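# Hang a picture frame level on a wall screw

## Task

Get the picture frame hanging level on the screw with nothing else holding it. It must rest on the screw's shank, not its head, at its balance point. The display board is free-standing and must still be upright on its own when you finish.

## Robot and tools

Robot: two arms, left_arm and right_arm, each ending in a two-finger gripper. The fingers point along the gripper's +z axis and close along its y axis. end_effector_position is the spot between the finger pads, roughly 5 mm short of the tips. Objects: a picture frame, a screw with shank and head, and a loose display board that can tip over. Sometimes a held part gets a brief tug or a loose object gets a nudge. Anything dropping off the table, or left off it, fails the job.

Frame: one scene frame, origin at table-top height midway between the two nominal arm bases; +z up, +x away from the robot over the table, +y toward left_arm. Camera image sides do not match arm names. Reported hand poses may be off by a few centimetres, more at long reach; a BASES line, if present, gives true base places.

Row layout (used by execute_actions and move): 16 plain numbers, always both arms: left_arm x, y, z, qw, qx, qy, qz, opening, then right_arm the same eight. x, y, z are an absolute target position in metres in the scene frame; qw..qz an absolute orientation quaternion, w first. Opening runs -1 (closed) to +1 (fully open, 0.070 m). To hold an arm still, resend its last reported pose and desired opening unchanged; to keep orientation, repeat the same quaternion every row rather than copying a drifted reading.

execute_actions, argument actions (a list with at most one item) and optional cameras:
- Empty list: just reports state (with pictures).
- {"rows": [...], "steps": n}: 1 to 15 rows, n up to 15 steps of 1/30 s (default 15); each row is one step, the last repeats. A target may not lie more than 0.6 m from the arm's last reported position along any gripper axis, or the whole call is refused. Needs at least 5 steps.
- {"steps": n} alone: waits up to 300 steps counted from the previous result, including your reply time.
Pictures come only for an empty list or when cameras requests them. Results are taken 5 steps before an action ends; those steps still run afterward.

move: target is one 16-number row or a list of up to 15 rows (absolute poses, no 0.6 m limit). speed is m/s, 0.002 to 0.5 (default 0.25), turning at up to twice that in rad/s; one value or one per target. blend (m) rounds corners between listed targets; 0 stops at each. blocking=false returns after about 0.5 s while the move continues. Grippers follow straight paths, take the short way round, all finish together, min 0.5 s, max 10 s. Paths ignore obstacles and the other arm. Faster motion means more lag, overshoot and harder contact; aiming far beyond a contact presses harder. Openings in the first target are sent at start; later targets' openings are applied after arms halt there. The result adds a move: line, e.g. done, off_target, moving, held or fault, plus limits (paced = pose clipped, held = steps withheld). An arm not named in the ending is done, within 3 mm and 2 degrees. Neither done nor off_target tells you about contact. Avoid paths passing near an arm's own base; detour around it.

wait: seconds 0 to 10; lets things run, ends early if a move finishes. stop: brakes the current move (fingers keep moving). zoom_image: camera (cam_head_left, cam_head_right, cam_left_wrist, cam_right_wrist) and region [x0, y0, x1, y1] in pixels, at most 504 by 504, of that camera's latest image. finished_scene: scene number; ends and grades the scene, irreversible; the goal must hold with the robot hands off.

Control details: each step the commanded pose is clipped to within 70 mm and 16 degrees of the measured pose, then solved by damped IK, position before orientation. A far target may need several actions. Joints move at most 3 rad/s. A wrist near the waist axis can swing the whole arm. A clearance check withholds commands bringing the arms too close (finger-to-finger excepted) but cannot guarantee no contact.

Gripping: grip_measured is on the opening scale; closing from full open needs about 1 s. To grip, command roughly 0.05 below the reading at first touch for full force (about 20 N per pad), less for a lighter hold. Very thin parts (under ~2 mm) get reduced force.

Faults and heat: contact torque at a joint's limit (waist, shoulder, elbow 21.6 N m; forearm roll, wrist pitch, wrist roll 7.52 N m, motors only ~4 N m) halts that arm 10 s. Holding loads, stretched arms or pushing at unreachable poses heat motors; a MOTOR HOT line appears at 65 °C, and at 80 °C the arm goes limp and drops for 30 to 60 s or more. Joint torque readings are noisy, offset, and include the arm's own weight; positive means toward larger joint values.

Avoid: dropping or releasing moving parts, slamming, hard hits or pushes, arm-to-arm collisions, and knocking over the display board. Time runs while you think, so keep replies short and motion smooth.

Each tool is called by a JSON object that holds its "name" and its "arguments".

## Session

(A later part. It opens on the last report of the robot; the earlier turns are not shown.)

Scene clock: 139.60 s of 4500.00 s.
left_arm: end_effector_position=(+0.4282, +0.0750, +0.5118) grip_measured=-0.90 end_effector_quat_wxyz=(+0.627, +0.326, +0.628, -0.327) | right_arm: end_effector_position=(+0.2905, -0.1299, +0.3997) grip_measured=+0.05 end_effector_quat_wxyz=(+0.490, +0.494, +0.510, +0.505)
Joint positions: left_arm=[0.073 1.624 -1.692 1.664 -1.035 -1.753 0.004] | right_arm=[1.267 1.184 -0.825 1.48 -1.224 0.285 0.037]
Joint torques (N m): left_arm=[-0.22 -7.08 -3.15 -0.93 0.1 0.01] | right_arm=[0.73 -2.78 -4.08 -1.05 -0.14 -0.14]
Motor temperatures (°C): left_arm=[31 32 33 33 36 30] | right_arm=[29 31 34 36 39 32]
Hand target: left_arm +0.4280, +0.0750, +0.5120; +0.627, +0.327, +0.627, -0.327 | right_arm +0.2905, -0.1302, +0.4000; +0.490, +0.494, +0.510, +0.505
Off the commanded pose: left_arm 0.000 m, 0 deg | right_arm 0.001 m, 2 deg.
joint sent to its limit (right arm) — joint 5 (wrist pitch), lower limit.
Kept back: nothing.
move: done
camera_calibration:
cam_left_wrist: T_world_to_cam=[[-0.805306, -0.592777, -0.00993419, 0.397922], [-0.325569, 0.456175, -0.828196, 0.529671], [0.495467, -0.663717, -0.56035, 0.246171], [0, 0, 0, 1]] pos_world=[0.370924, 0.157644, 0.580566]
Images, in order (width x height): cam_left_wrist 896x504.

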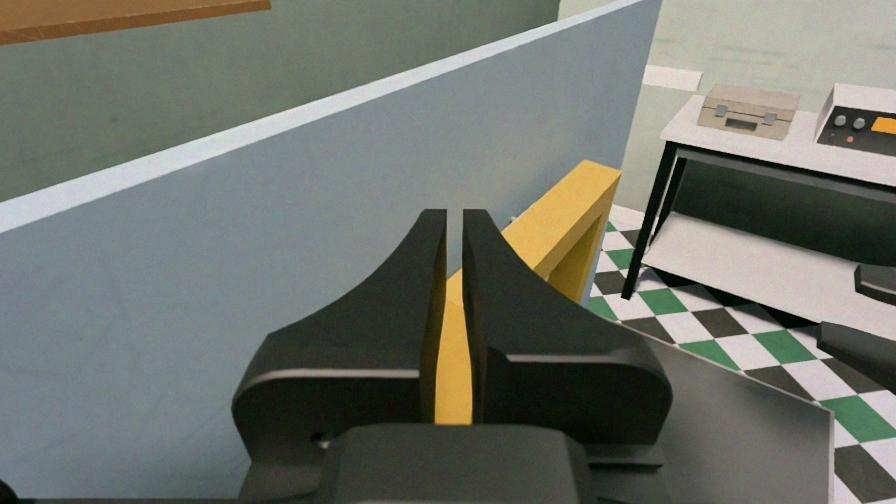

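{"name": "move", "arguments": {"target": [[0.37, 0.15, 0.51, 0.6533, 0.2706, 0.6533, -0.2706, -0.9, 0.29, -0.14, 0.48, 0.5, 0.5, 0.5, 0.5, -0.9], [0.37, 0.15, 0.51, 0.6533, 0.2706, 0.6533, -0.2706, -0.9, 0.36, -0.14, 0.51, 0.4664, 0.3036, 0.7264, 0.4013, -0.9]], "speed": 0.12, "blend": 0.02, "cameras": ["cam_left_wrist", "cam_right_wrist"]}}

Scene clock: 151.33 s of 4500.00 s.
left_arm: end_effector_position=(+0.3700, +0.1502, +0.5103) grip_measured=-0.90 end_effector_quat_wxyz=(+0.654, +0.270, +0.653, -0.270) | right_arm: end_effector_position=(+0.3601, -0.1396, +0.5097) grip_measured=-0.90 end_effector_quat_wxyz=(+0.567, +0.294, +0.631, +0.440)
Joint positions: left_arm=[0.33 1.348 -1.392 1.635 -1.113 -1.717 0.003] | right_arm=[0.741 1.185 -1.231 1.75 -0.501 -0.696 0.004]
Joint torques (N m): left_arm=[-0.52 -3.43 -3.44 -0.84 0.22 0.02] | right_arm=[-0.07 -3.17 -4.01 -0.15 0.18 0.19]
Motor temperatures (°C): left_arm=[31 32 33 33 36 30] | right_arm=[29 31 34 36 38 32]
Hand target: left_arm +0.3700, +0.1500, +0.5100; +0.653, +0.271, +0.653, -0.271 | right_arm +0.3600, -0.1399, +0.5097; +0.567, +0.294, +0.631, +0.440
Off the commanded pose: left_arm 0.000 m, 0 deg | right_arm 0.000 m, 17 deg; orientation clipped.
joint sent to its limit (right arm) — joint 4 (forearm roll), upper limit.
Kept back: nothing.
move: off_target (right_arm); limits=paced
camera_calibration:
cam_left_wrist: T_world_to_cam=[[-0.689697, -0.724011, -0.0112823, 0.373225], [-0.398771, 0.392785, -0.828675, 0.511985], [0.604401, -0.567035, -0.559616, 0.268874], [0, 0, 0, 1]] pos_world=[0.299069, 0.221581, 0.578946]
cam_right_wrist: T_world_to_cam=[[0.111941, -0.407998, -0.906094, 0.365245], [-0.744939, 0.569023, -0.348252, 0.5189], [0.657674, 0.713968, -0.240236, 0.103712], [0, 0, 0, 1]] pos_world=[0.277455, -0.220294, 0.536569]
Images, in order (width x height): cam_left_wrist 896x504, cam_right_wrist 896x504.

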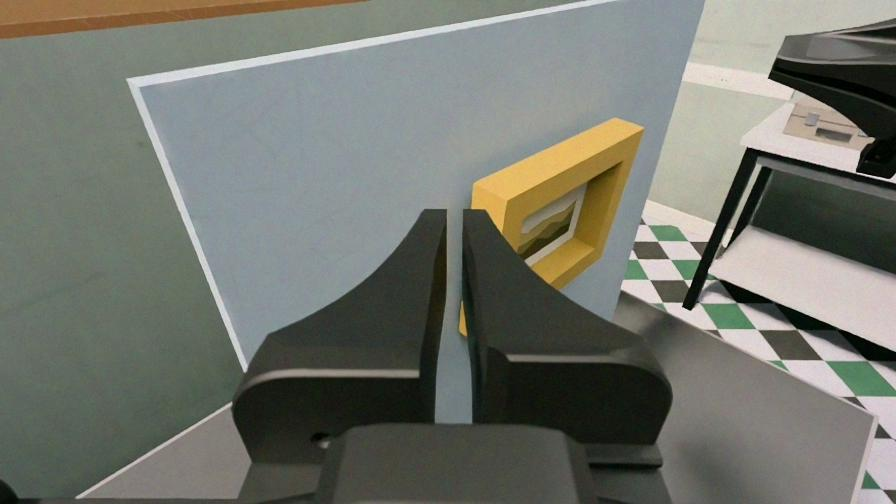

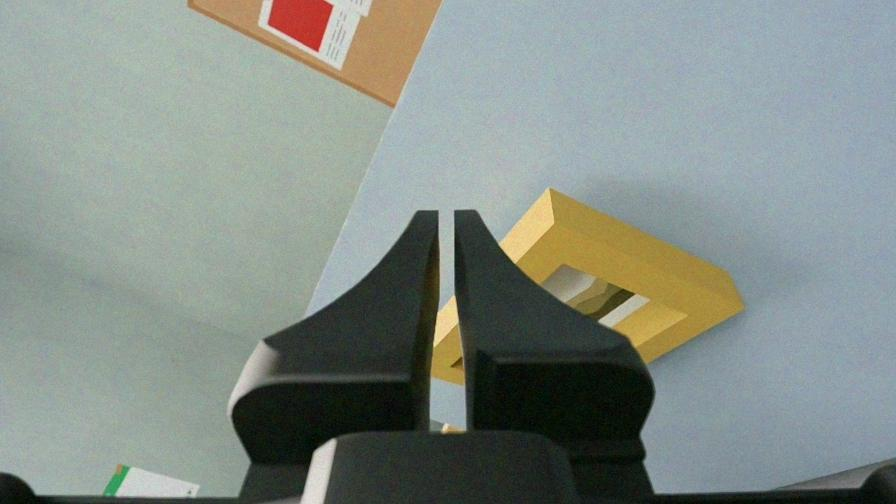

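{"name": "move", "arguments": {"target": [0.37, 0.15, 0.51, 0.6533, 0.2706, 0.6533, -0.2706, -0.9, 0.37, -0.13, 0.53, 0.5214, 0.0923, 0.7010, 0.4777, -0.9], "speed": 0.12, "cameras": ["cam_right_wrist"]}}

Scene clock: 154.40 s of 4500.00 s.
left_arm: end_effector_position=(+0.3700, +0.1502, +0.5103) grip_measured=-0.90 end_effector_quat_wxyz=(+0.654, +0.270, +0.653, -0.270) | right_arm: end_effector_position=(+0.3701, -0.1301, +0.5299) grip_measured=-0.90 end_effector_quat_wxyz=(+0.522, +0.092, +0.701, +0.477)
Joint positions: left_arm=[0.33 1.348 -1.392 1.635 -1.113 -1.717 0.003] | right_arm=[0.284 1.235 -1.38 1.01 0.417 -0.096 0.004]
Joint torques (N m): left_arm=[-0.75 -3.53 -3.47 -0.74 0.22 0.01] | right_arm=[0.6 -2.39 -4.64 0.36 -0.42 -0.12]
Motor temperatures (°C): left_arm=[31 32 33 33 36 30] | right_arm=[29 31 34 36 38 32]
Hand target: left_arm +0.3700, +0.1500, +0.5100; +0.653, +0.271, +0.653, -0.271 | right_arm +0.3700, -0.1300, +0.5300; +0.521, +0.092, +0.701, +0.478
Off the commanded pose: left_arm 0.000 m, 0 deg | right_arm 0.000 m, 0 deg.
Kept back: nothing.
move: done
camera_calibration:
cam_right_wrist: T_world_to_cam=[[0.342976, -0.507879, -0.790207, 0.226342], [-0.860961, 0.166451, -0.480667, 0.588654], [0.375651, 0.845194, -0.380175, 0.290753], [0, 0, 0, 1]] pos_world=[0.319957, -0.22877, 0.57234]
Images, in order (width x height): cam_right_wrist 896x504.

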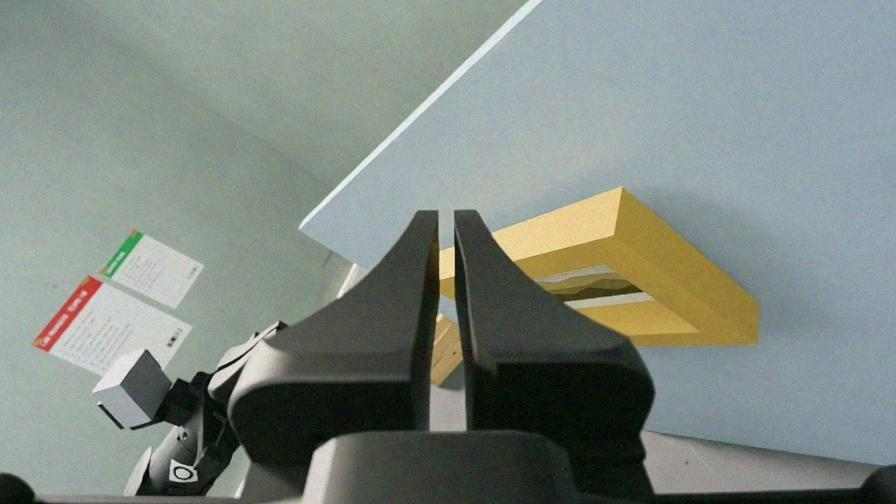

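{"name": "move", "arguments": {"target": [0.37, 0.15, 0.51, 0.6533, 0.2706, 0.6533, -0.2706, -0.9, 0.412, -0.09, 0.528, 0.4304, -0.0308, 0.7064, 0.5610, -0.9], "speed": 0.12, "cameras": ["cam_right_wrist"]}}

Scene clock: 156.37 s of 4500.00 s.
left_arm: end_effector_position=(+0.3700, +0.1502, +0.5103) grip_measured=-0.90 end_effector_quat_wxyz=(+0.654, +0.270, +0.653, -0.270) | right_arm: end_effector_position=(+0.4122, -0.0896, +0.5277) grip_measured=-0.90 end_effector_quat_wxyz=(+0.430, -0.031, +0.707, +0.561)
Joint positions: left_arm=[0.33 1.348 -1.392 1.635 -1.113 -1.717 0.003] | right_arm=[0.143 1.557 -1.677 1.388 0.862 -0.421 0.004]
Joint torques (N m): left_arm=[-0.5 -3.7 -3.45 -0.76 0.23 0.01] | right_arm=[-0.16 -6.68 -3.78 0.68 -0.36 -0.05]
Motor temperatures (°C): left_arm=[31 32 33 33 36 30] | right_arm=[29 31 34 36 38 32]
Hand target: left_arm +0.3700, +0.1500, +0.5100; +0.653, +0.271, +0.653, -0.271 | right_arm +0.4120, -0.0900, +0.5280; +0.430, -0.031, +0.706, +0.561
Off the commanded pose: left_arm 0.000 m, 0 deg | right_arm 0.001 m, 0 deg.
Kept back: nothing.
move: done
camera_calibration:
cam_right_wrist: T_world_to_cam=[[0.496025, -0.358569, -0.790815, 0.181393], [-0.866151, -0.140159, -0.479728, 0.591309], [0.0611761, 0.922921, -0.380097, 0.376357], [0, 0, 0, 1]] pos_world=[0.399163, -0.199429, 0.570168]
Images, in order (width x height): cam_right_wrist 896x504.

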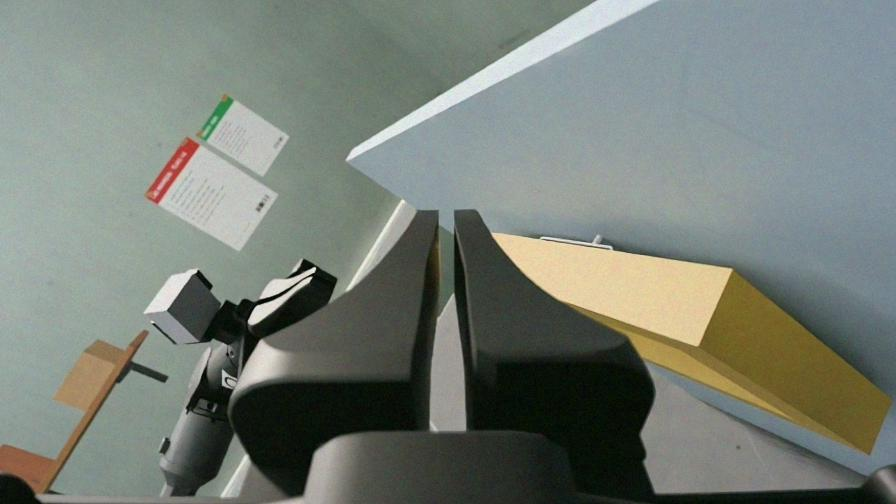

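Excellent view. Zoom on the hanger.

{"name": "zoom_image", "arguments": {"camera": "cam_right_wrist", "region": [525, 220, 635, 270]}}

{"name": "zoom_image", "arguments": {"camera": "cam_right_wrist", "region": [480, 180, 896, 480]}}

Scaled by 4.582 from the camera's 896x504 image, which has a finer 1280x720 frame.

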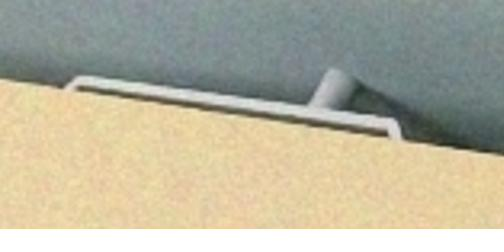

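Scaled by 1.212 from the camera's 896x504 image, which has a finer 1280x720 frame.

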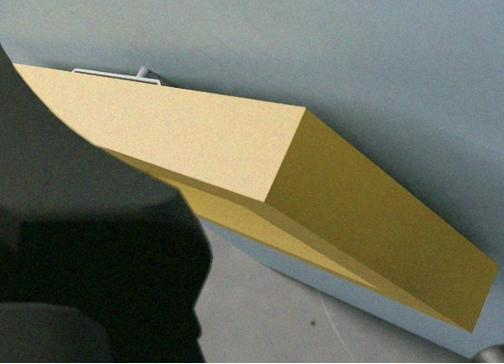

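{"name": "move", "arguments": {"target": [0.37, 0.15, 0.51, 0.6533, 0.2706, 0.6533, -0.2706, -0.9, 0.418, -0.065, 0.509, 0.3800, -0.0923, 0.7010, 0.5963, -0.9], "speed": 0.08, "cameras": ["cam_right_wrist"]}}

Scene clock: 160.43 s of 4500.00 s.
left_arm: end_effector_position=(+0.3700, +0.1502, +0.5103) grip_measured=-0.90 end_effector_quat_wxyz=(+0.654, +0.270, +0.653, -0.270) | right_arm: end_effector_position=(+0.4183, -0.0651, +0.5086) grip_measured=-0.90 end_effector_quat_wxyz=(+0.380, -0.092, +0.701, +0.596)
Joint positions: left_arm=[0.33 1.348 -1.392 1.635 -1.113 -1.717 0.003] | right_arm=[0.145 1.686 -1.757 1.473 1.022 -0.512 0.004]
Joint torques (N m): left_arm=[-0.59 -3.5 -3.41 -0.76 0.16 0.02] | right_arm=[0.56 -7.37 -4.32 0.86 -0.28 -0.01]
Motor temperatures (°C): left_arm=[31 32 33 33 36 30] | right_arm=[29 31 34 35 38 32]
Hand target: left_arm +0.3700, +0.1500, +0.5100; +0.653, +0.271, +0.653, -0.271 | right_arm +0.4180, -0.0650, +0.5090; +0.380, -0.092, +0.701, +0.596
Off the commanded pose: left_arm 0.000 m, 0 deg | right_arm 0.000 m, 0 deg.
Kept back: nothing.
move: done
camera_calibration:
cam_right_wrist: T_world_to_cam=[[0.550805, -0.267887, -0.790475, 0.154896], [-0.828812, -0.287223, -0.480181, 0.565933], [-0.0984085, 0.919641, -0.380232, 0.412778], [0, 0, 0, 1]] pos_world=[0.424355, -0.175563, 0.551143]
Images, in order (width x height): cam_right_wrist 896x504.

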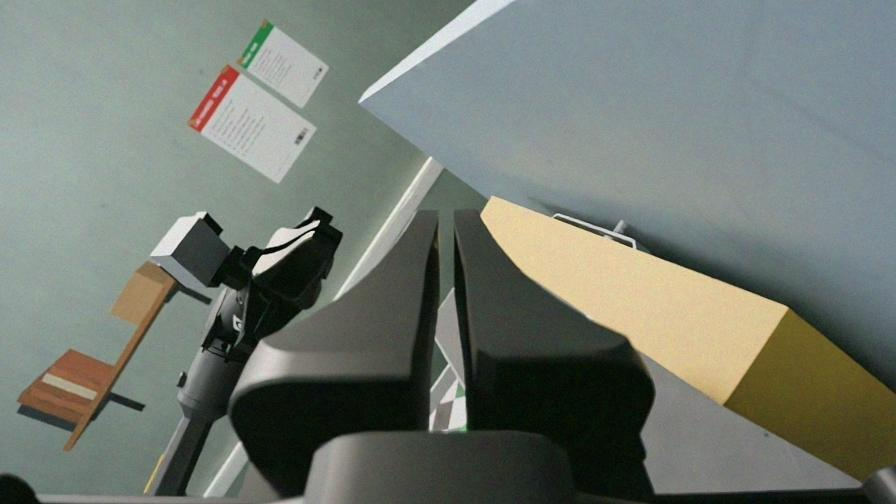

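{"name": "zoom_image", "arguments": {"camera": "cam_right_wrist", "region": [545, 205, 655, 260]}}

Scaled by 4.582 from the camera's 896x504 image, which has a finer 1280x720 frame.

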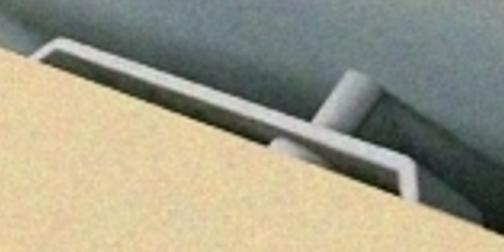

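{"name": "zoom_image", "arguments": {"camera": "cam_right_wrist", "region": [595, 212, 645, 252]}}

Scaled by 10.080 from the camera's 896x504 image, which has a finer 1280x720 frame.

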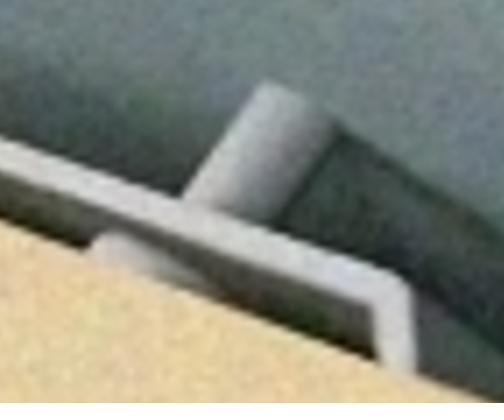

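{"name": "execute_actions", "arguments": {"actions": [], "cameras": ["cam_head_left", "cam_head_right", "cam_left_wrist"]}}

{"name": "zoom_image", "arguments": {"camera": "cam_left_wrist", "region": [440, 60, 896, 316]}}

{"name": "zoom_image", "arguments": {"camera": "cam_head_right", "region": [340, 0, 600, 146]}}

Scene clock: 164.67 s of 4500.00 s.
left_arm: end_effector_position=(+0.3700, +0.1502, +0.5103) grip_measured=-0.90 end_effector_quat_wxyz=(+0.654, +0.270, +0.653, -0.270) | right_arm: end_effector_position=(+0.4182, -0.0652, +0.5091) grip_measured=-0.90 end_effector_quat_wxyz=(+0.380, -0.092, +0.701, +0.596)
Joint positions: left_arm=[0.33 1.348 -1.392 1.635 -1.113 -1.717 0.003] | right_arm=[0.145 1.685 -1.757 1.473 1.021 -0.512 0.004]
Joint torques (N m): left_arm=[-0.5 -3.46 -3.5 -0.79 0.16 0] | right_arm=[-0.07 -7.52 -3.48 0.79 -0.27 0.18]
Motor temperatures (°C): left_arm=[31 32 33 33 36 30] | right_arm=[29 31 34 35 38 32]
Hand target: left_arm +0.3700, +0.1500, +0.5100; +0.653, +0.271, +0.653, -0.271 | right_arm +0.4180, -0.0650, +0.5090; +0.380, -0.092, +0.701, +0.596
Off the commanded pose: left_arm 0.000 m, 0 deg | right_arm 0.000 m, 0 deg.
Steps of this call (1-127: nothing new was sent). Readings (end_effector_position of left_arm | right_arm):
1: (+0.3700, +0.1502, +0.5103) | (+0.4183, -0.0651, +0.5086)
2: (+0.3700, +0.1502, +0.5103) | (+0.4183, -0.0651, +0.5086)
4: (+0.3700, +0.1502, +0.5103) | (+0.4183, -0.0651, +0.5086)
8: (+0.3700, +0.1502, +0.5103) | (+0.4185, -0.0652, +0.5087)
127: the state above
camera_calibration:
cam_left_wrist: T_world_to_cam=[[-0.689697, -0.724011, -0.0112823, 0.373225], [-0.398771, 0.392785, -0.828675, 0.511985], [0.604401, -0.567035, -0.559616, 0.268874], [0, 0, 0, 1]] pos_world=[0.299069, 0.221581, 0.578946]
Images, in order (width x height): cam_head_left 896x504, cam_head_right 896x504, cam_left_wrist 896x504.

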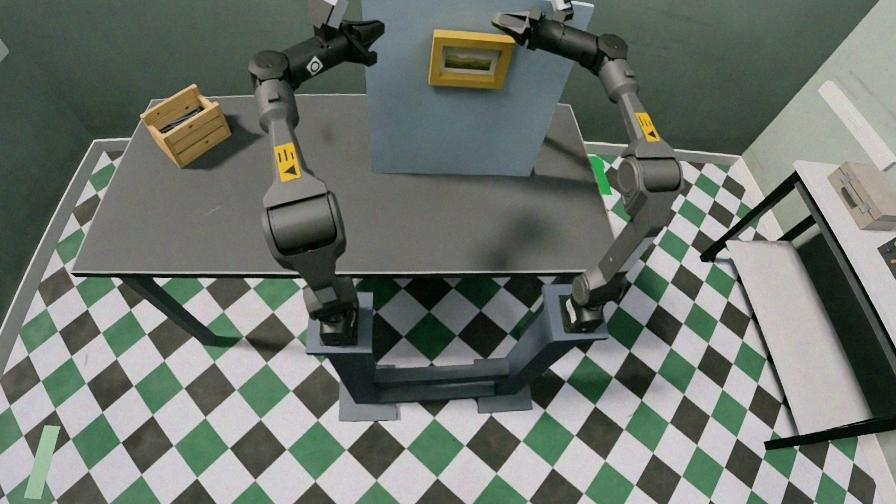

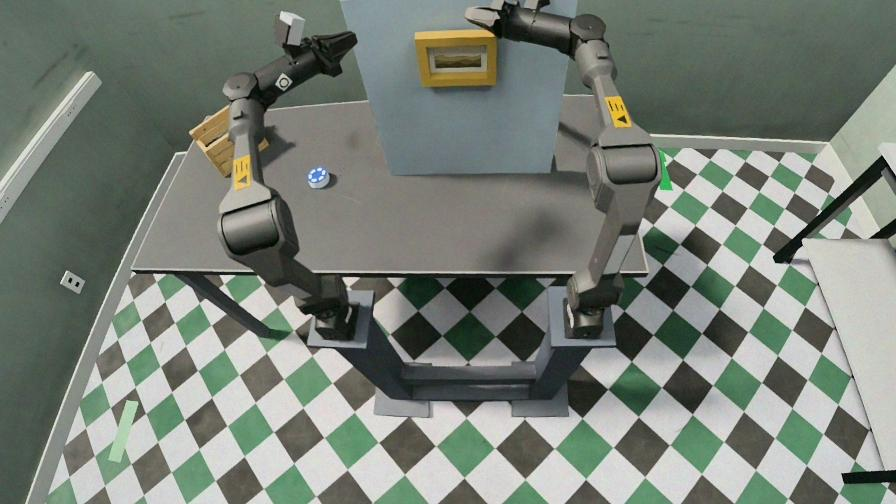

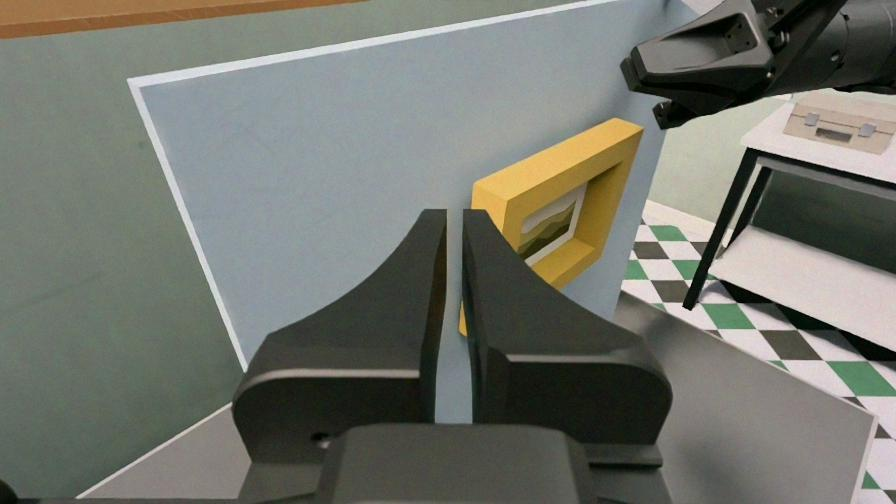

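Scaled by 1.105 from the camera's 896x504 image, which has a finer 1280x720 frame.

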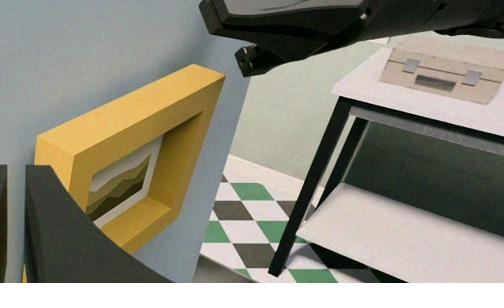

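Scaled by 1.938 from the camera's 896x504 image, which has a finer 1280x720 frame.

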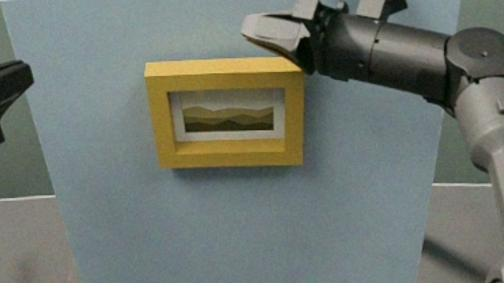

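{"name": "move", "arguments": {"target": [0.385, -0.03, 0.462, 0.6533, 0.2706, 0.6533, -0.2706, -0.95, 0.418, -0.065, 0.509, 0.3800, -0.0923, 0.7010, 0.5963, -0.9], "speed": 0.12, "cameras": ["cam_right_wrist", "cam_left_wrist", "cam_head_right"]}}

Scene clock: 169.53 s of 4500.00 s.
left_arm: end_effector_position=(+0.3850, -0.0306, +0.4617) grip_measured=-0.95 end_effector_quat_wxyz=(+0.653, +0.271, +0.653, -0.271) | right_arm: end_effector_position=(+0.4182, -0.0652, +0.5091) grip_measured=-0.90 end_effector_quat_wxyz=(+0.380, -0.092, +0.701, +0.596)
Joint positions: left_arm=[-0.45 1.43 -1.276 1.381 -0.337 -1.369 0.002] | right_arm=[0.145 1.685 -1.757 1.473 1.021 -0.512 0.004]
Joint torques (N m): left_arm=[0.55 -5.8 -3.36 -0.2 -0.47 -0.14] | right_arm=[-0.48 -7.45 -3.5 0.81 -0.26 0.14]
Motor temperatures (°C): left_arm=[31 32 33 33 36 30] | right_arm=[29 31 34 35 38 32]
Hand target: left_arm +0.3850, -0.0300, +0.4620; +0.653, +0.271, +0.653, -0.271 | right_arm +0.4180, -0.0650, +0.5090; +0.380, -0.092, +0.701, +0.596
Off the commanded pose: left_arm 0.001 m, 0 deg | right_arm 0.000 m, 0 deg.
Kept back: nothing.
move: done
camera_calibration:
cam_left_wrist: T_world_to_cam=[[-0.690983, -0.722779, -0.0115459, 0.252811], [-0.398448, 0.394149, -0.828182, 0.548447], [0.603143, -0.56766, -0.56034, 0.130895], [0, 0, 0, 1]] pos_world=[0.314267, 0.04086, 0.530479]
cam_right_wrist: T_world_to_cam=[[0.551327, -0.26816, -0.790018, 0.154798], [-0.828601, -0.286391, -0.481042, 0.566402], [-0.0972579, 0.919821, -0.380092, 0.412492], [0, 0, 0, 1]] pos_world=[0.424094, -0.175696, 0.551541]
Images, in order (width x height): cam_head_right 896x504, cam_left_wrist 896x504, cam_right_wrist 896x504.

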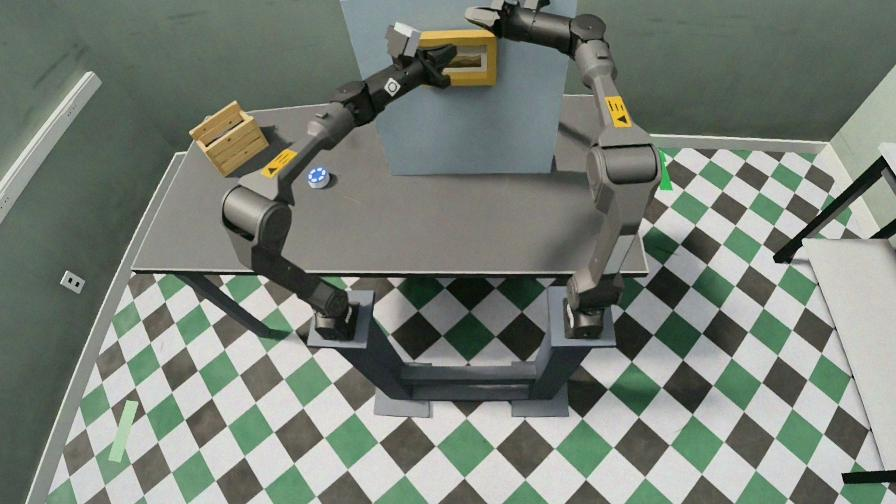

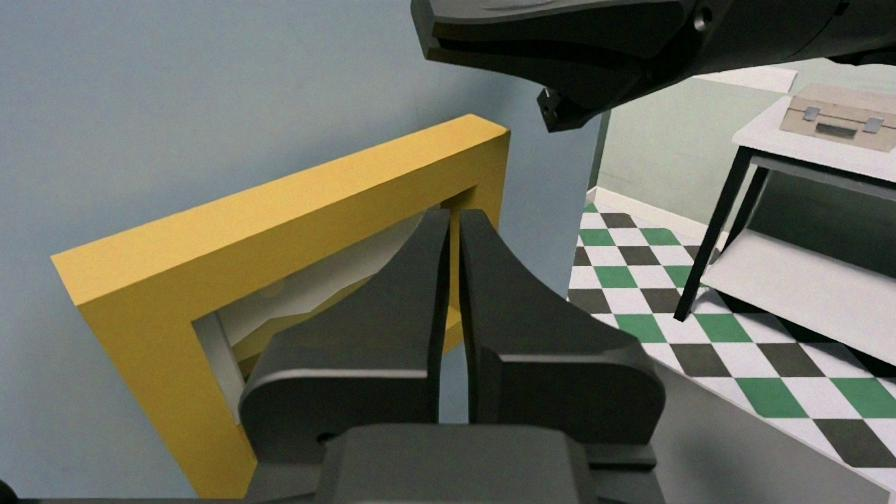

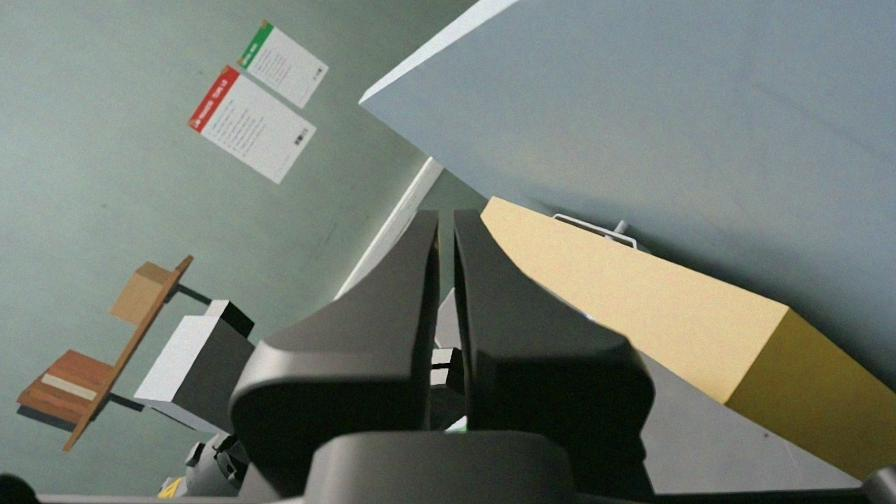

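{"name": "move", "arguments": {"target": [0.408, -0.03, 0.453, 0.6533, 0.2706, 0.6533, -0.2706, -0.95, 0.418, -0.065, 0.509, 0.3800, -0.0923, 0.7010, 0.5963, -0.9], "speed": 0.06, "cameras": ["cam_right_wrist", "cam_left_wrist"]}}

{"name": "zoom_image", "arguments": {"camera": "cam_right_wrist", "region": [480, 190, 700, 410]}}

Scene clock: 171.07 s of 4500.00 s.
left_arm: end_effector_position=(+0.4084, -0.0300, +0.4527) grip_measured=-0.95 end_effector_quat_wxyz=(+0.653, +0.271, +0.653, -0.270) | right_arm: end_effector_position=(+0.4182, -0.0652, +0.5091) grip_measured=-0.90 end_effector_quat_wxyz=(+0.380, -0.092, +0.701, +0.596)
Joint positions: left_arm=[-0.411 1.503 -1.316 1.319 -0.381 -1.301 0.002] | right_arm=[0.145 1.685 -1.757 1.473 1.021 -0.512 0.004]
Joint torques (N m): left_arm=[-0.48 -6.2 -3.67 -0.28 -0.43 -0.13] | right_arm=[-0.41 -7.47 -3.49 0.82 -0.26 0.14]
Motor temperatures (°C): left_arm=[31 32 33 33 36 30] | right_arm=[29 31 34 35 38 32]
Hand target: left_arm +0.4080, -0.0300, +0.4530; +0.653, +0.271, +0.653, -0.271 | right_arm +0.4180, -0.0650, +0.5090; +0.380, -0.092, +0.701, +0.596
Off the commanded pose: left_arm 0.000 m, 0 deg | right_arm 0.000 m, 0 deg.
Kept back: nothing.
move: done
camera_calibration:
cam_left_wrist: T_world_to_cam=[[-0.690242, -0.723492, -0.0111585, 0.268777], [-0.399124, 0.393554, -0.82814, 0.550248], [0.603544, -0.567163, -0.560411, 0.111919], [0, 0, 0, 1]] pos_world=[0.33759, 0.0413826, 0.521402]
cam_right_wrist: T_world_to_cam=[[0.551327, -0.26816, -0.790018, 0.154798], [-0.828601, -0.286391, -0.481042, 0.566402], [-0.0972579, 0.919821, -0.380092, 0.412492], [0, 0, 0, 1]] pos_world=[0.424094, -0.175696, 0.551541]
Images, in order (width x height): cam_left_wrist 896x504, cam_right_wrist 896x504.

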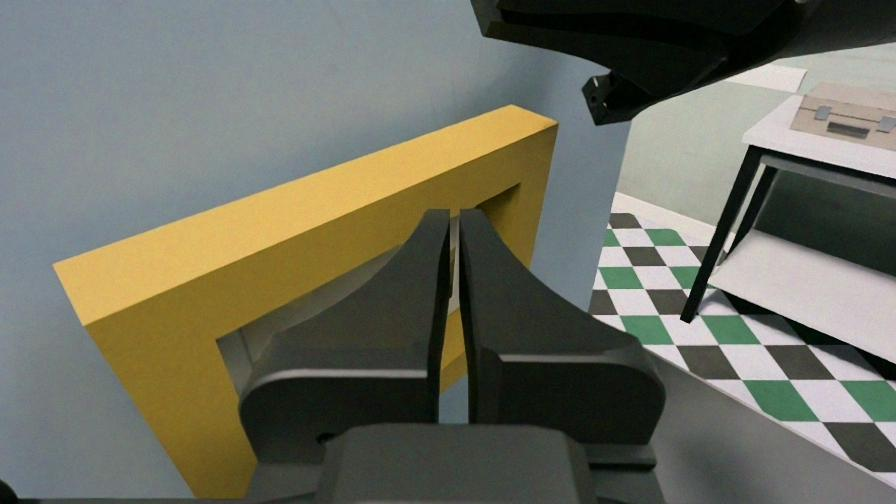

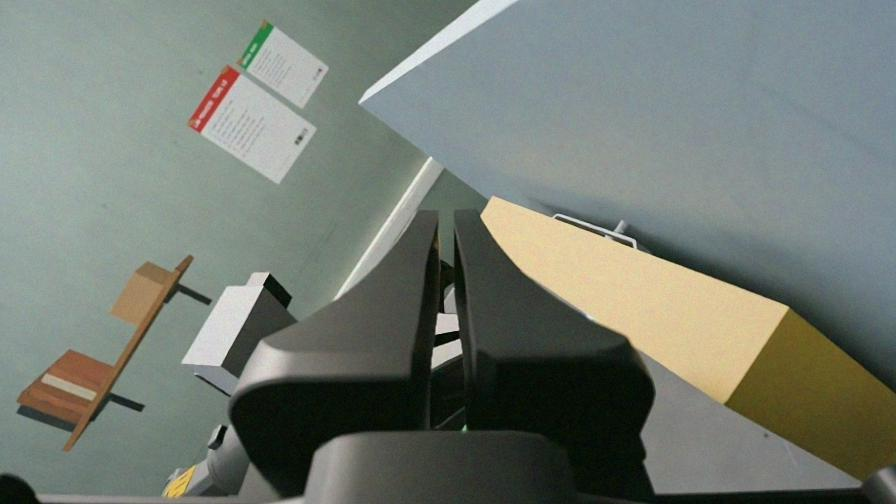

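Scaled by 2.291 from the camera's 896x504 image, which has a finer 1280x720 frame.

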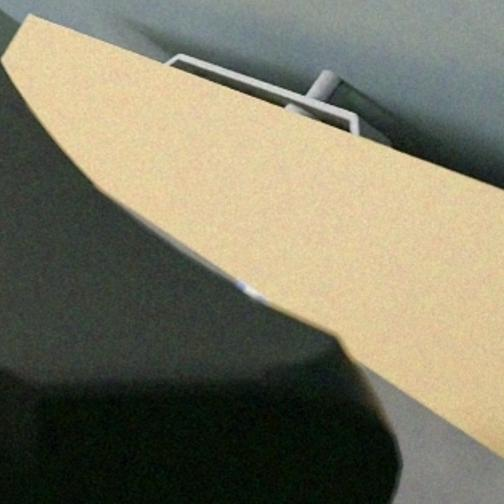

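{"name": "move", "arguments": {"target": [0.418, -0.03, 0.453, 0.6533, 0.2706, 0.6533, -0.2706, -0.95, 0.418, -0.065, 0.509, 0.3800, -0.0923, 0.7010, 0.5963, -0.9], "speed": 0.02, "cameras": ["cam_right_wrist", "cam_left_wrist"]}}

{"name": "zoom_image", "arguments": {"camera": "cam_right_wrist", "region": [545, 205, 655, 260]}}

Scene clock: 173.67 s of 4500.00 s.
left_arm: end_effector_position=(+0.4181, -0.0299, +0.4531) grip_measured=-0.95 end_effector_quat_wxyz=(+0.653, +0.271, +0.653, -0.270) | right_arm: end_effector_position=(+0.4182, -0.0652, +0.5091) grip_measured=-0.90 end_effector_quat_wxyz=(+0.380, -0.092, +0.701, +0.596)
Joint positions: left_arm=[-0.397 1.534 -1.351 1.337 -0.393 -1.318 0.002] | right_arm=[0.145 1.685 -1.757 1.473 1.021 -0.512 0.004]
Joint torques (N m): left_arm=[0.2 -5.44 -3.79 -0.3 -0.54 -0.13] | right_arm=[-0.37 -7.45 -3.51 0.82 -0.27 0.13]
Motor temperatures (°C): left_arm=[31 32 33 33 36 30] | right_arm=[29 31 33 35 38 32]
Hand target: left_arm +0.4180, -0.0300, +0.4530; +0.653, +0.271, +0.653, -0.271 | right_arm +0.4180, -0.0650, +0.5090; +0.380, -0.092, +0.701, +0.596
Off the commanded pose: left_arm 0.000 m, 0 deg | right_arm 0.000 m, 0 deg.
Kept back: nothing.
move: done
camera_calibration:
cam_left_wrist: T_world_to_cam=[[-0.689933, -0.723782, -0.0115306, 0.275559], [-0.398763, 0.393312, -0.828428, 0.554417], [0.604136, -0.566962, -0.559977, 0.105863], [0, 0, 0, 1]] pos_world=[0.347242, 0.0414061, 0.521753]
cam_right_wrist: T_world_to_cam=[[0.551327, -0.26816, -0.790018, 0.154798], [-0.828601, -0.286391, -0.481042, 0.566402], [-0.0972579, 0.919821, -0.380092, 0.412492], [0, 0, 0, 1]] pos_world=[0.424094, -0.175696, 0.551541]
Images, in order (width x height): cam_left_wrist 896x504, cam_right_wrist 896x504.

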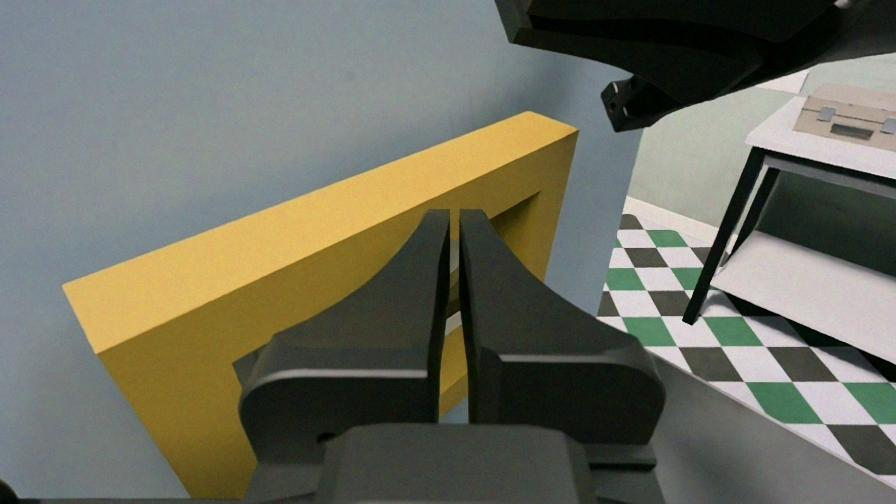

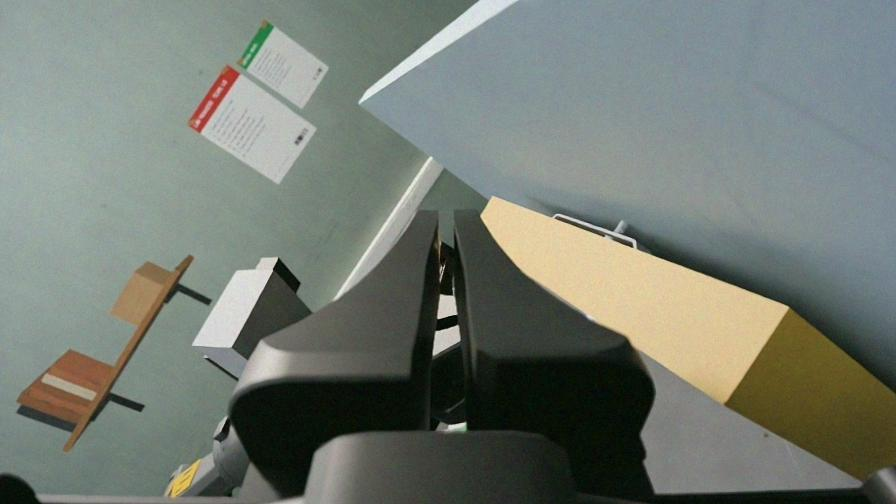

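Scaled by 4.582 from the camera's 896x504 image, which has a finer 1280x720 frame.

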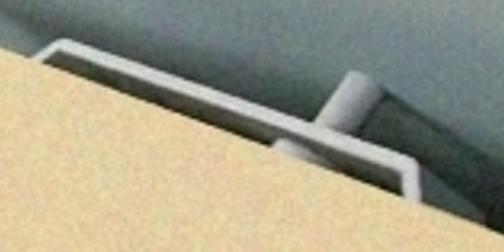

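{"name": "move", "arguments": {"target": [0.424, -0.03, 0.453, 0.6533, 0.2706, 0.6533, -0.2706, -0.95, 0.418, -0.065, 0.509, 0.3800, -0.0923, 0.7010, 0.5963, -0.9], "speed": 0.01, "cameras": ["cam_right_wrist"]}}

{"name": "zoom_image", "arguments": {"camera": "cam_right_wrist", "region": [545, 205, 655, 260]}}

Scene clock: 174.77 s of 4500.00 s.
left_arm: end_effector_position=(+0.4240, -0.0301, +0.4530) grip_measured=-0.95 end_effector_quat_wxyz=(+0.653, +0.271, +0.653, -0.271) | right_arm: end_effector_position=(+0.4182, -0.0652, +0.5091) grip_measured=-0.90 end_effector_quat_wxyz=(+0.380, -0.092, +0.701, +0.596)
Joint positions: left_arm=[-0.389 1.554 -1.373 1.347 -0.401 -1.329 0.002] | right_arm=[0.145 1.685 -1.757 1.473 1.021 -0.512 0.004]
Joint torques (N m): left_arm=[0.34 -5.78 -3.73 -0.3 -0.55 -0.17] | right_arm=[-0.41 -7.5 -3.49 0.83 -0.27 0.12]
Motor temperatures (°C): left_arm=[31 32 33 33 36 30] | right_arm=[29 31 33 35 38 32]
Hand target: left_arm +0.4240, -0.0300, +0.4530; +0.653, +0.271, +0.653, -0.271 | right_arm +0.4180, -0.0650, +0.5090; +0.380, -0.092, +0.701, +0.596
Off the commanded pose: left_arm 0.000 m, 0 deg | right_arm 0.000 m, 0 deg.
Kept back: nothing.
move: done
camera_calibration:
cam_right_wrist: T_world_to_cam=[[0.551327, -0.26816, -0.790018, 0.154798], [-0.828601, -0.286391, -0.481042, 0.566402], [-0.0972579, 0.919821, -0.380092, 0.412492], [0, 0, 0, 1]] pos_world=[0.424094, -0.175696, 0.551541]
Images, in order (width x height): cam_right_wrist 896x504.

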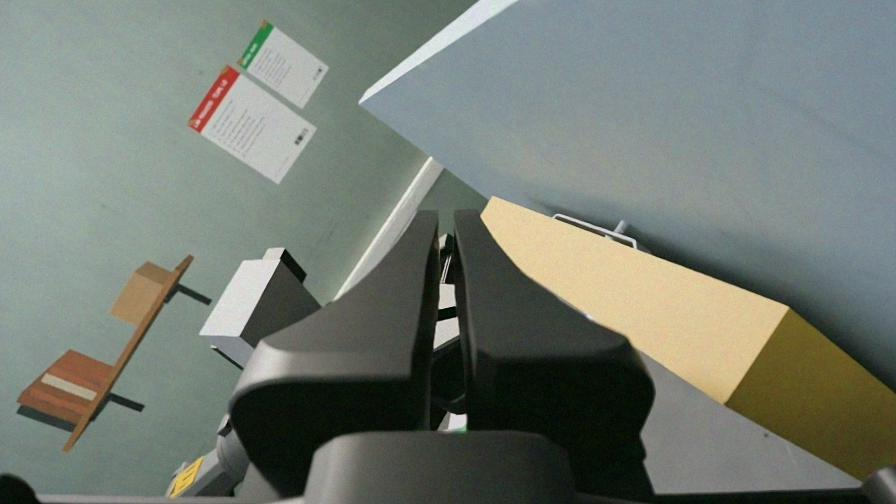

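Scaled by 4.582 from the camera's 896x504 image, which has a finer 1280x720 frame.

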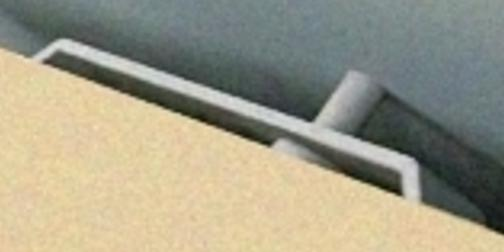

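Continue in small increments.

{"name": "move", "arguments": {"target": [0.428, -0.03, 0.453, 0.6533, 0.2706, 0.6533, -0.2706, -0.95, 0.418, -0.065, 0.509, 0.3800, -0.0923, 0.7010, 0.5963, -0.9], "speed": 0.01, "cameras": ["cam_right_wrist", "cam_left_wrist"]}}

{"name": "zoom_image", "arguments": {"camera": "cam_right_wrist", "region": [545, 205, 655, 260]}}

{"name": "zoom_image", "arguments": {"camera": "cam_left_wrist", "region": [380, 120, 620, 260]}}

Scene clock: 175.70 s of 4500.00 s.
left_arm: end_effector_position=(+0.4268, -0.0302, +0.4549) grip_measured=-0.95 end_effector_quat_wxyz=(+0.655, +0.271, +0.652, -0.271) | right_arm: end_effector_position=(+0.4182, -0.0652, +0.5091) grip_measured=-0.90 end_effector_quat_wxyz=(+0.380, -0.092, +0.701, +0.596)
Joint positions: left_arm=[-0.384 1.564 -1.389 1.355 -0.408 -1.336 0.002] | right_arm=[0.145 1.685 -1.757 1.473 1.021 -0.512 0.004]
Joint torques (N m): left_arm=[1.49 -2.67 -3.23 -0.23 0.65 -0.2] | right_arm=[-0.36 -7.49 -3.5 0.82 -0.28 0.12]
Motor temperatures (°C): left_arm=[31 32 33 33 36 30] | right_arm=[29 31 33 35 38 32]
Hand target: left_arm +0.4280, -0.0300, +0.4530; +0.653, +0.271, +0.653, -0.271 | right_arm +0.4180, -0.0650, +0.5090; +0.380, -0.092, +0.701, +0.596
Off the commanded pose: left_arm 0.002 m, 0 deg | right_arm 0.000 m, 0 deg.
Kept back: nothing.
move: done
camera_calibration:
cam_left_wrist: T_world_to_cam=[[-0.691717, -0.722056, -0.0127655, 0.282788], [-0.394726, 0.392826, -0.83059, 0.558781], [0.604747, -0.569494, -0.556739, 0.0996408], [0, 0, 0, 1]] pos_world=[0.355917, 0.0414296, 0.523202]
cam_right_wrist: T_world_to_cam=[[0.551327, -0.26816, -0.790018, 0.154798], [-0.828601, -0.286391, -0.481042, 0.566402], [-0.0972579, 0.919821, -0.380092, 0.412492], [0, 0, 0, 1]] pos_world=[0.424094, -0.175696, 0.551541]
Images, in order (width x height): cam_left_wrist 896x504, cam_right_wrist 896x504.

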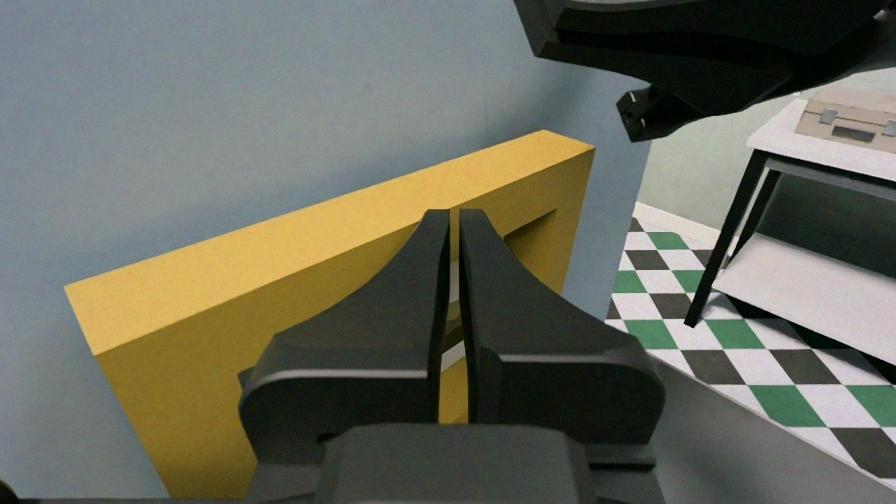

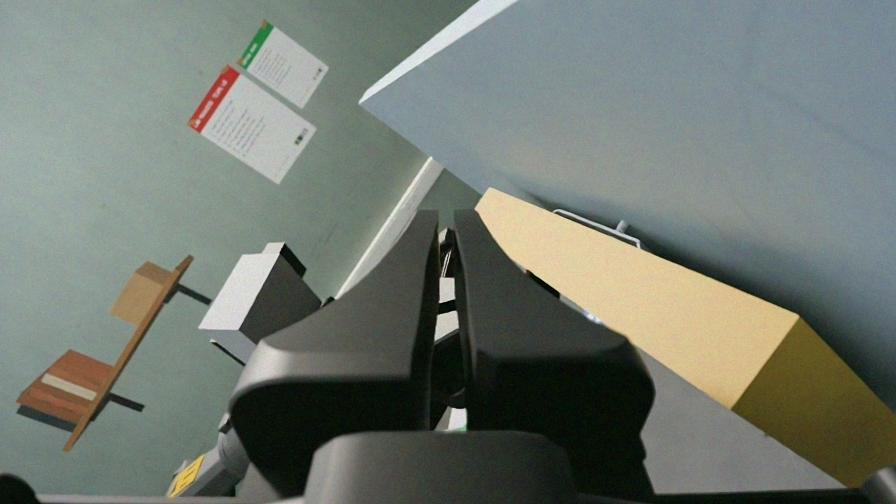

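Scaled by 4.582 from the camera's 896x504 image, which has a finer 1280x720 frame.

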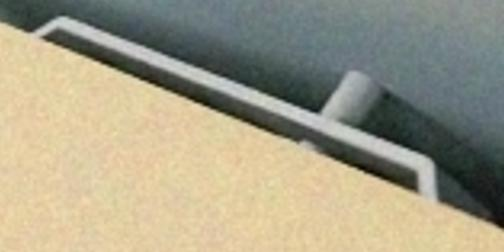

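Scaled by 2.100 from the camera's 896x504 image, which has a finer 1280x720 frame.

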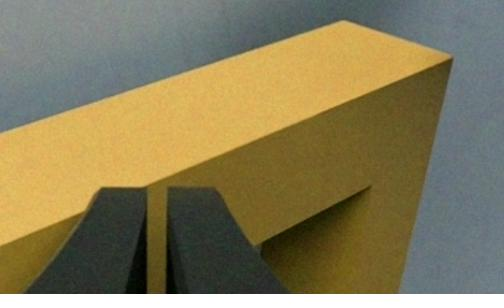

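{"name": "move", "arguments": {"target": [0.412, -0.03, 0.452, 0.6533, 0.2706, 0.6533, -0.2706, -0.95, 0.418, -0.065, 0.509, 0.3800, -0.0923, 0.7010, 0.5963, -0.9], "speed": 0.015, "cameras": ["cam_right_wrist", "cam_left_wrist"]}}

{"name": "zoom_image", "arguments": {"camera": "cam_right_wrist", "region": [545, 205, 655, 260]}}

Scene clock: 178.93 s of 4500.00 s.
left_arm: end_effector_position=(+0.4121, -0.0300, +0.4517) grip_measured=-0.95 end_effector_quat_wxyz=(+0.653, +0.271, +0.654, -0.271) | right_arm: end_effector_position=(+0.4182, -0.0652, +0.5091) grip_measured=-0.90 end_effector_quat_wxyz=(+0.380, -0.092, +0.701, +0.596)
Joint positions: left_arm=[-0.405 1.515 -1.325 1.317 -0.387 -1.298 0.002] | right_arm=[0.145 1.685 -1.757 1.473 1.021 -0.512 0.004]
Joint torques (N m): left_arm=[-0.46 -6.78 -3.18 -0.4 -0.32 -0.02] | right_arm=[-0.31 -7.49 -3.47 0.83 -0.28 0.09]
Motor temperatures (°C): left_arm=[31 32 33 33 36 30] | right_arm=[29 31 33 35 38 32]
Hand target: left_arm +0.4120, -0.0300, +0.4520; +0.653, +0.271, +0.653, -0.271 | right_arm +0.4180, -0.0650, +0.5090; +0.380, -0.092, +0.701, +0.596
Off the commanded pose: left_arm 0.000 m, 0 deg | right_arm 0.000 m, 0 deg.
Kept back: nothing.
move: done
camera_calibration:
cam_left_wrist: T_world_to_cam=[[-0.690271, -0.723469, -0.0108908, 0.271266], [-0.39929, 0.393433, -0.828117, 0.55099], [0.603402, -0.567276, -0.56045, 0.109214], [0, 0, 0, 1]] pos_world=[0.341352, 0.0414296, 0.520447]
cam_right_wrist: T_world_to_cam=[[0.551327, -0.26816, -0.790018, 0.154798], [-0.828601, -0.286391, -0.481042, 0.566402], [-0.0972579, 0.919821, -0.380092, 0.412492], [0, 0, 0, 1]] pos_world=[0.424094, -0.175696, 0.551541]
Images, in order (width x height): cam_left_wrist 896x504, cam_right_wrist 896x504.

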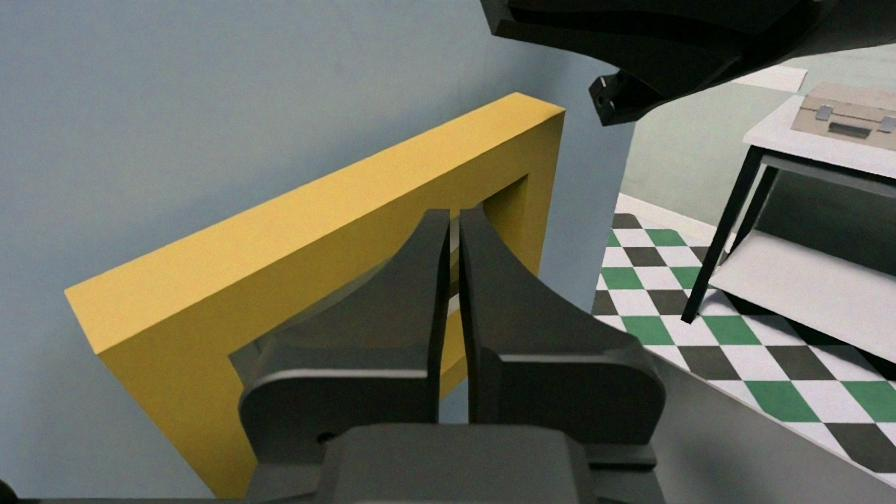

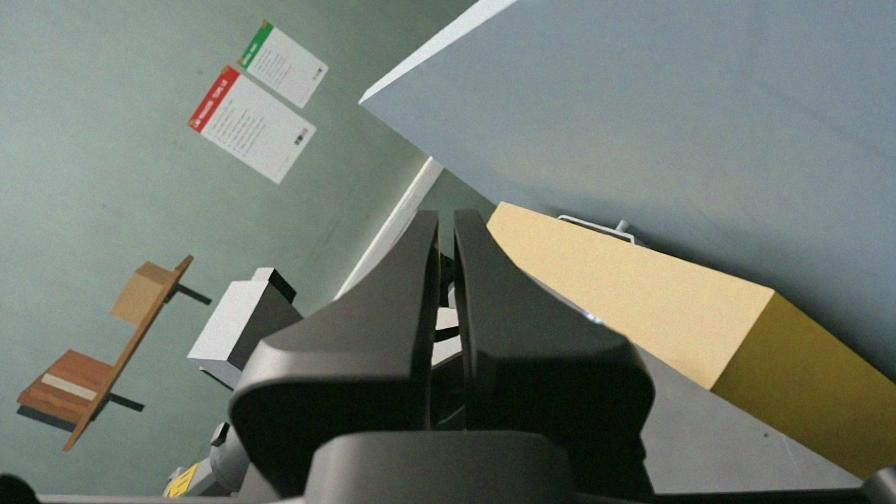

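Scaled by 4.582 from the camera's 896x504 image, which has a finer 1280x720 frame.

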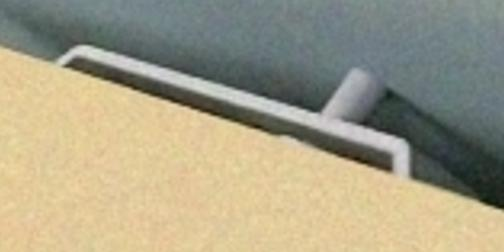

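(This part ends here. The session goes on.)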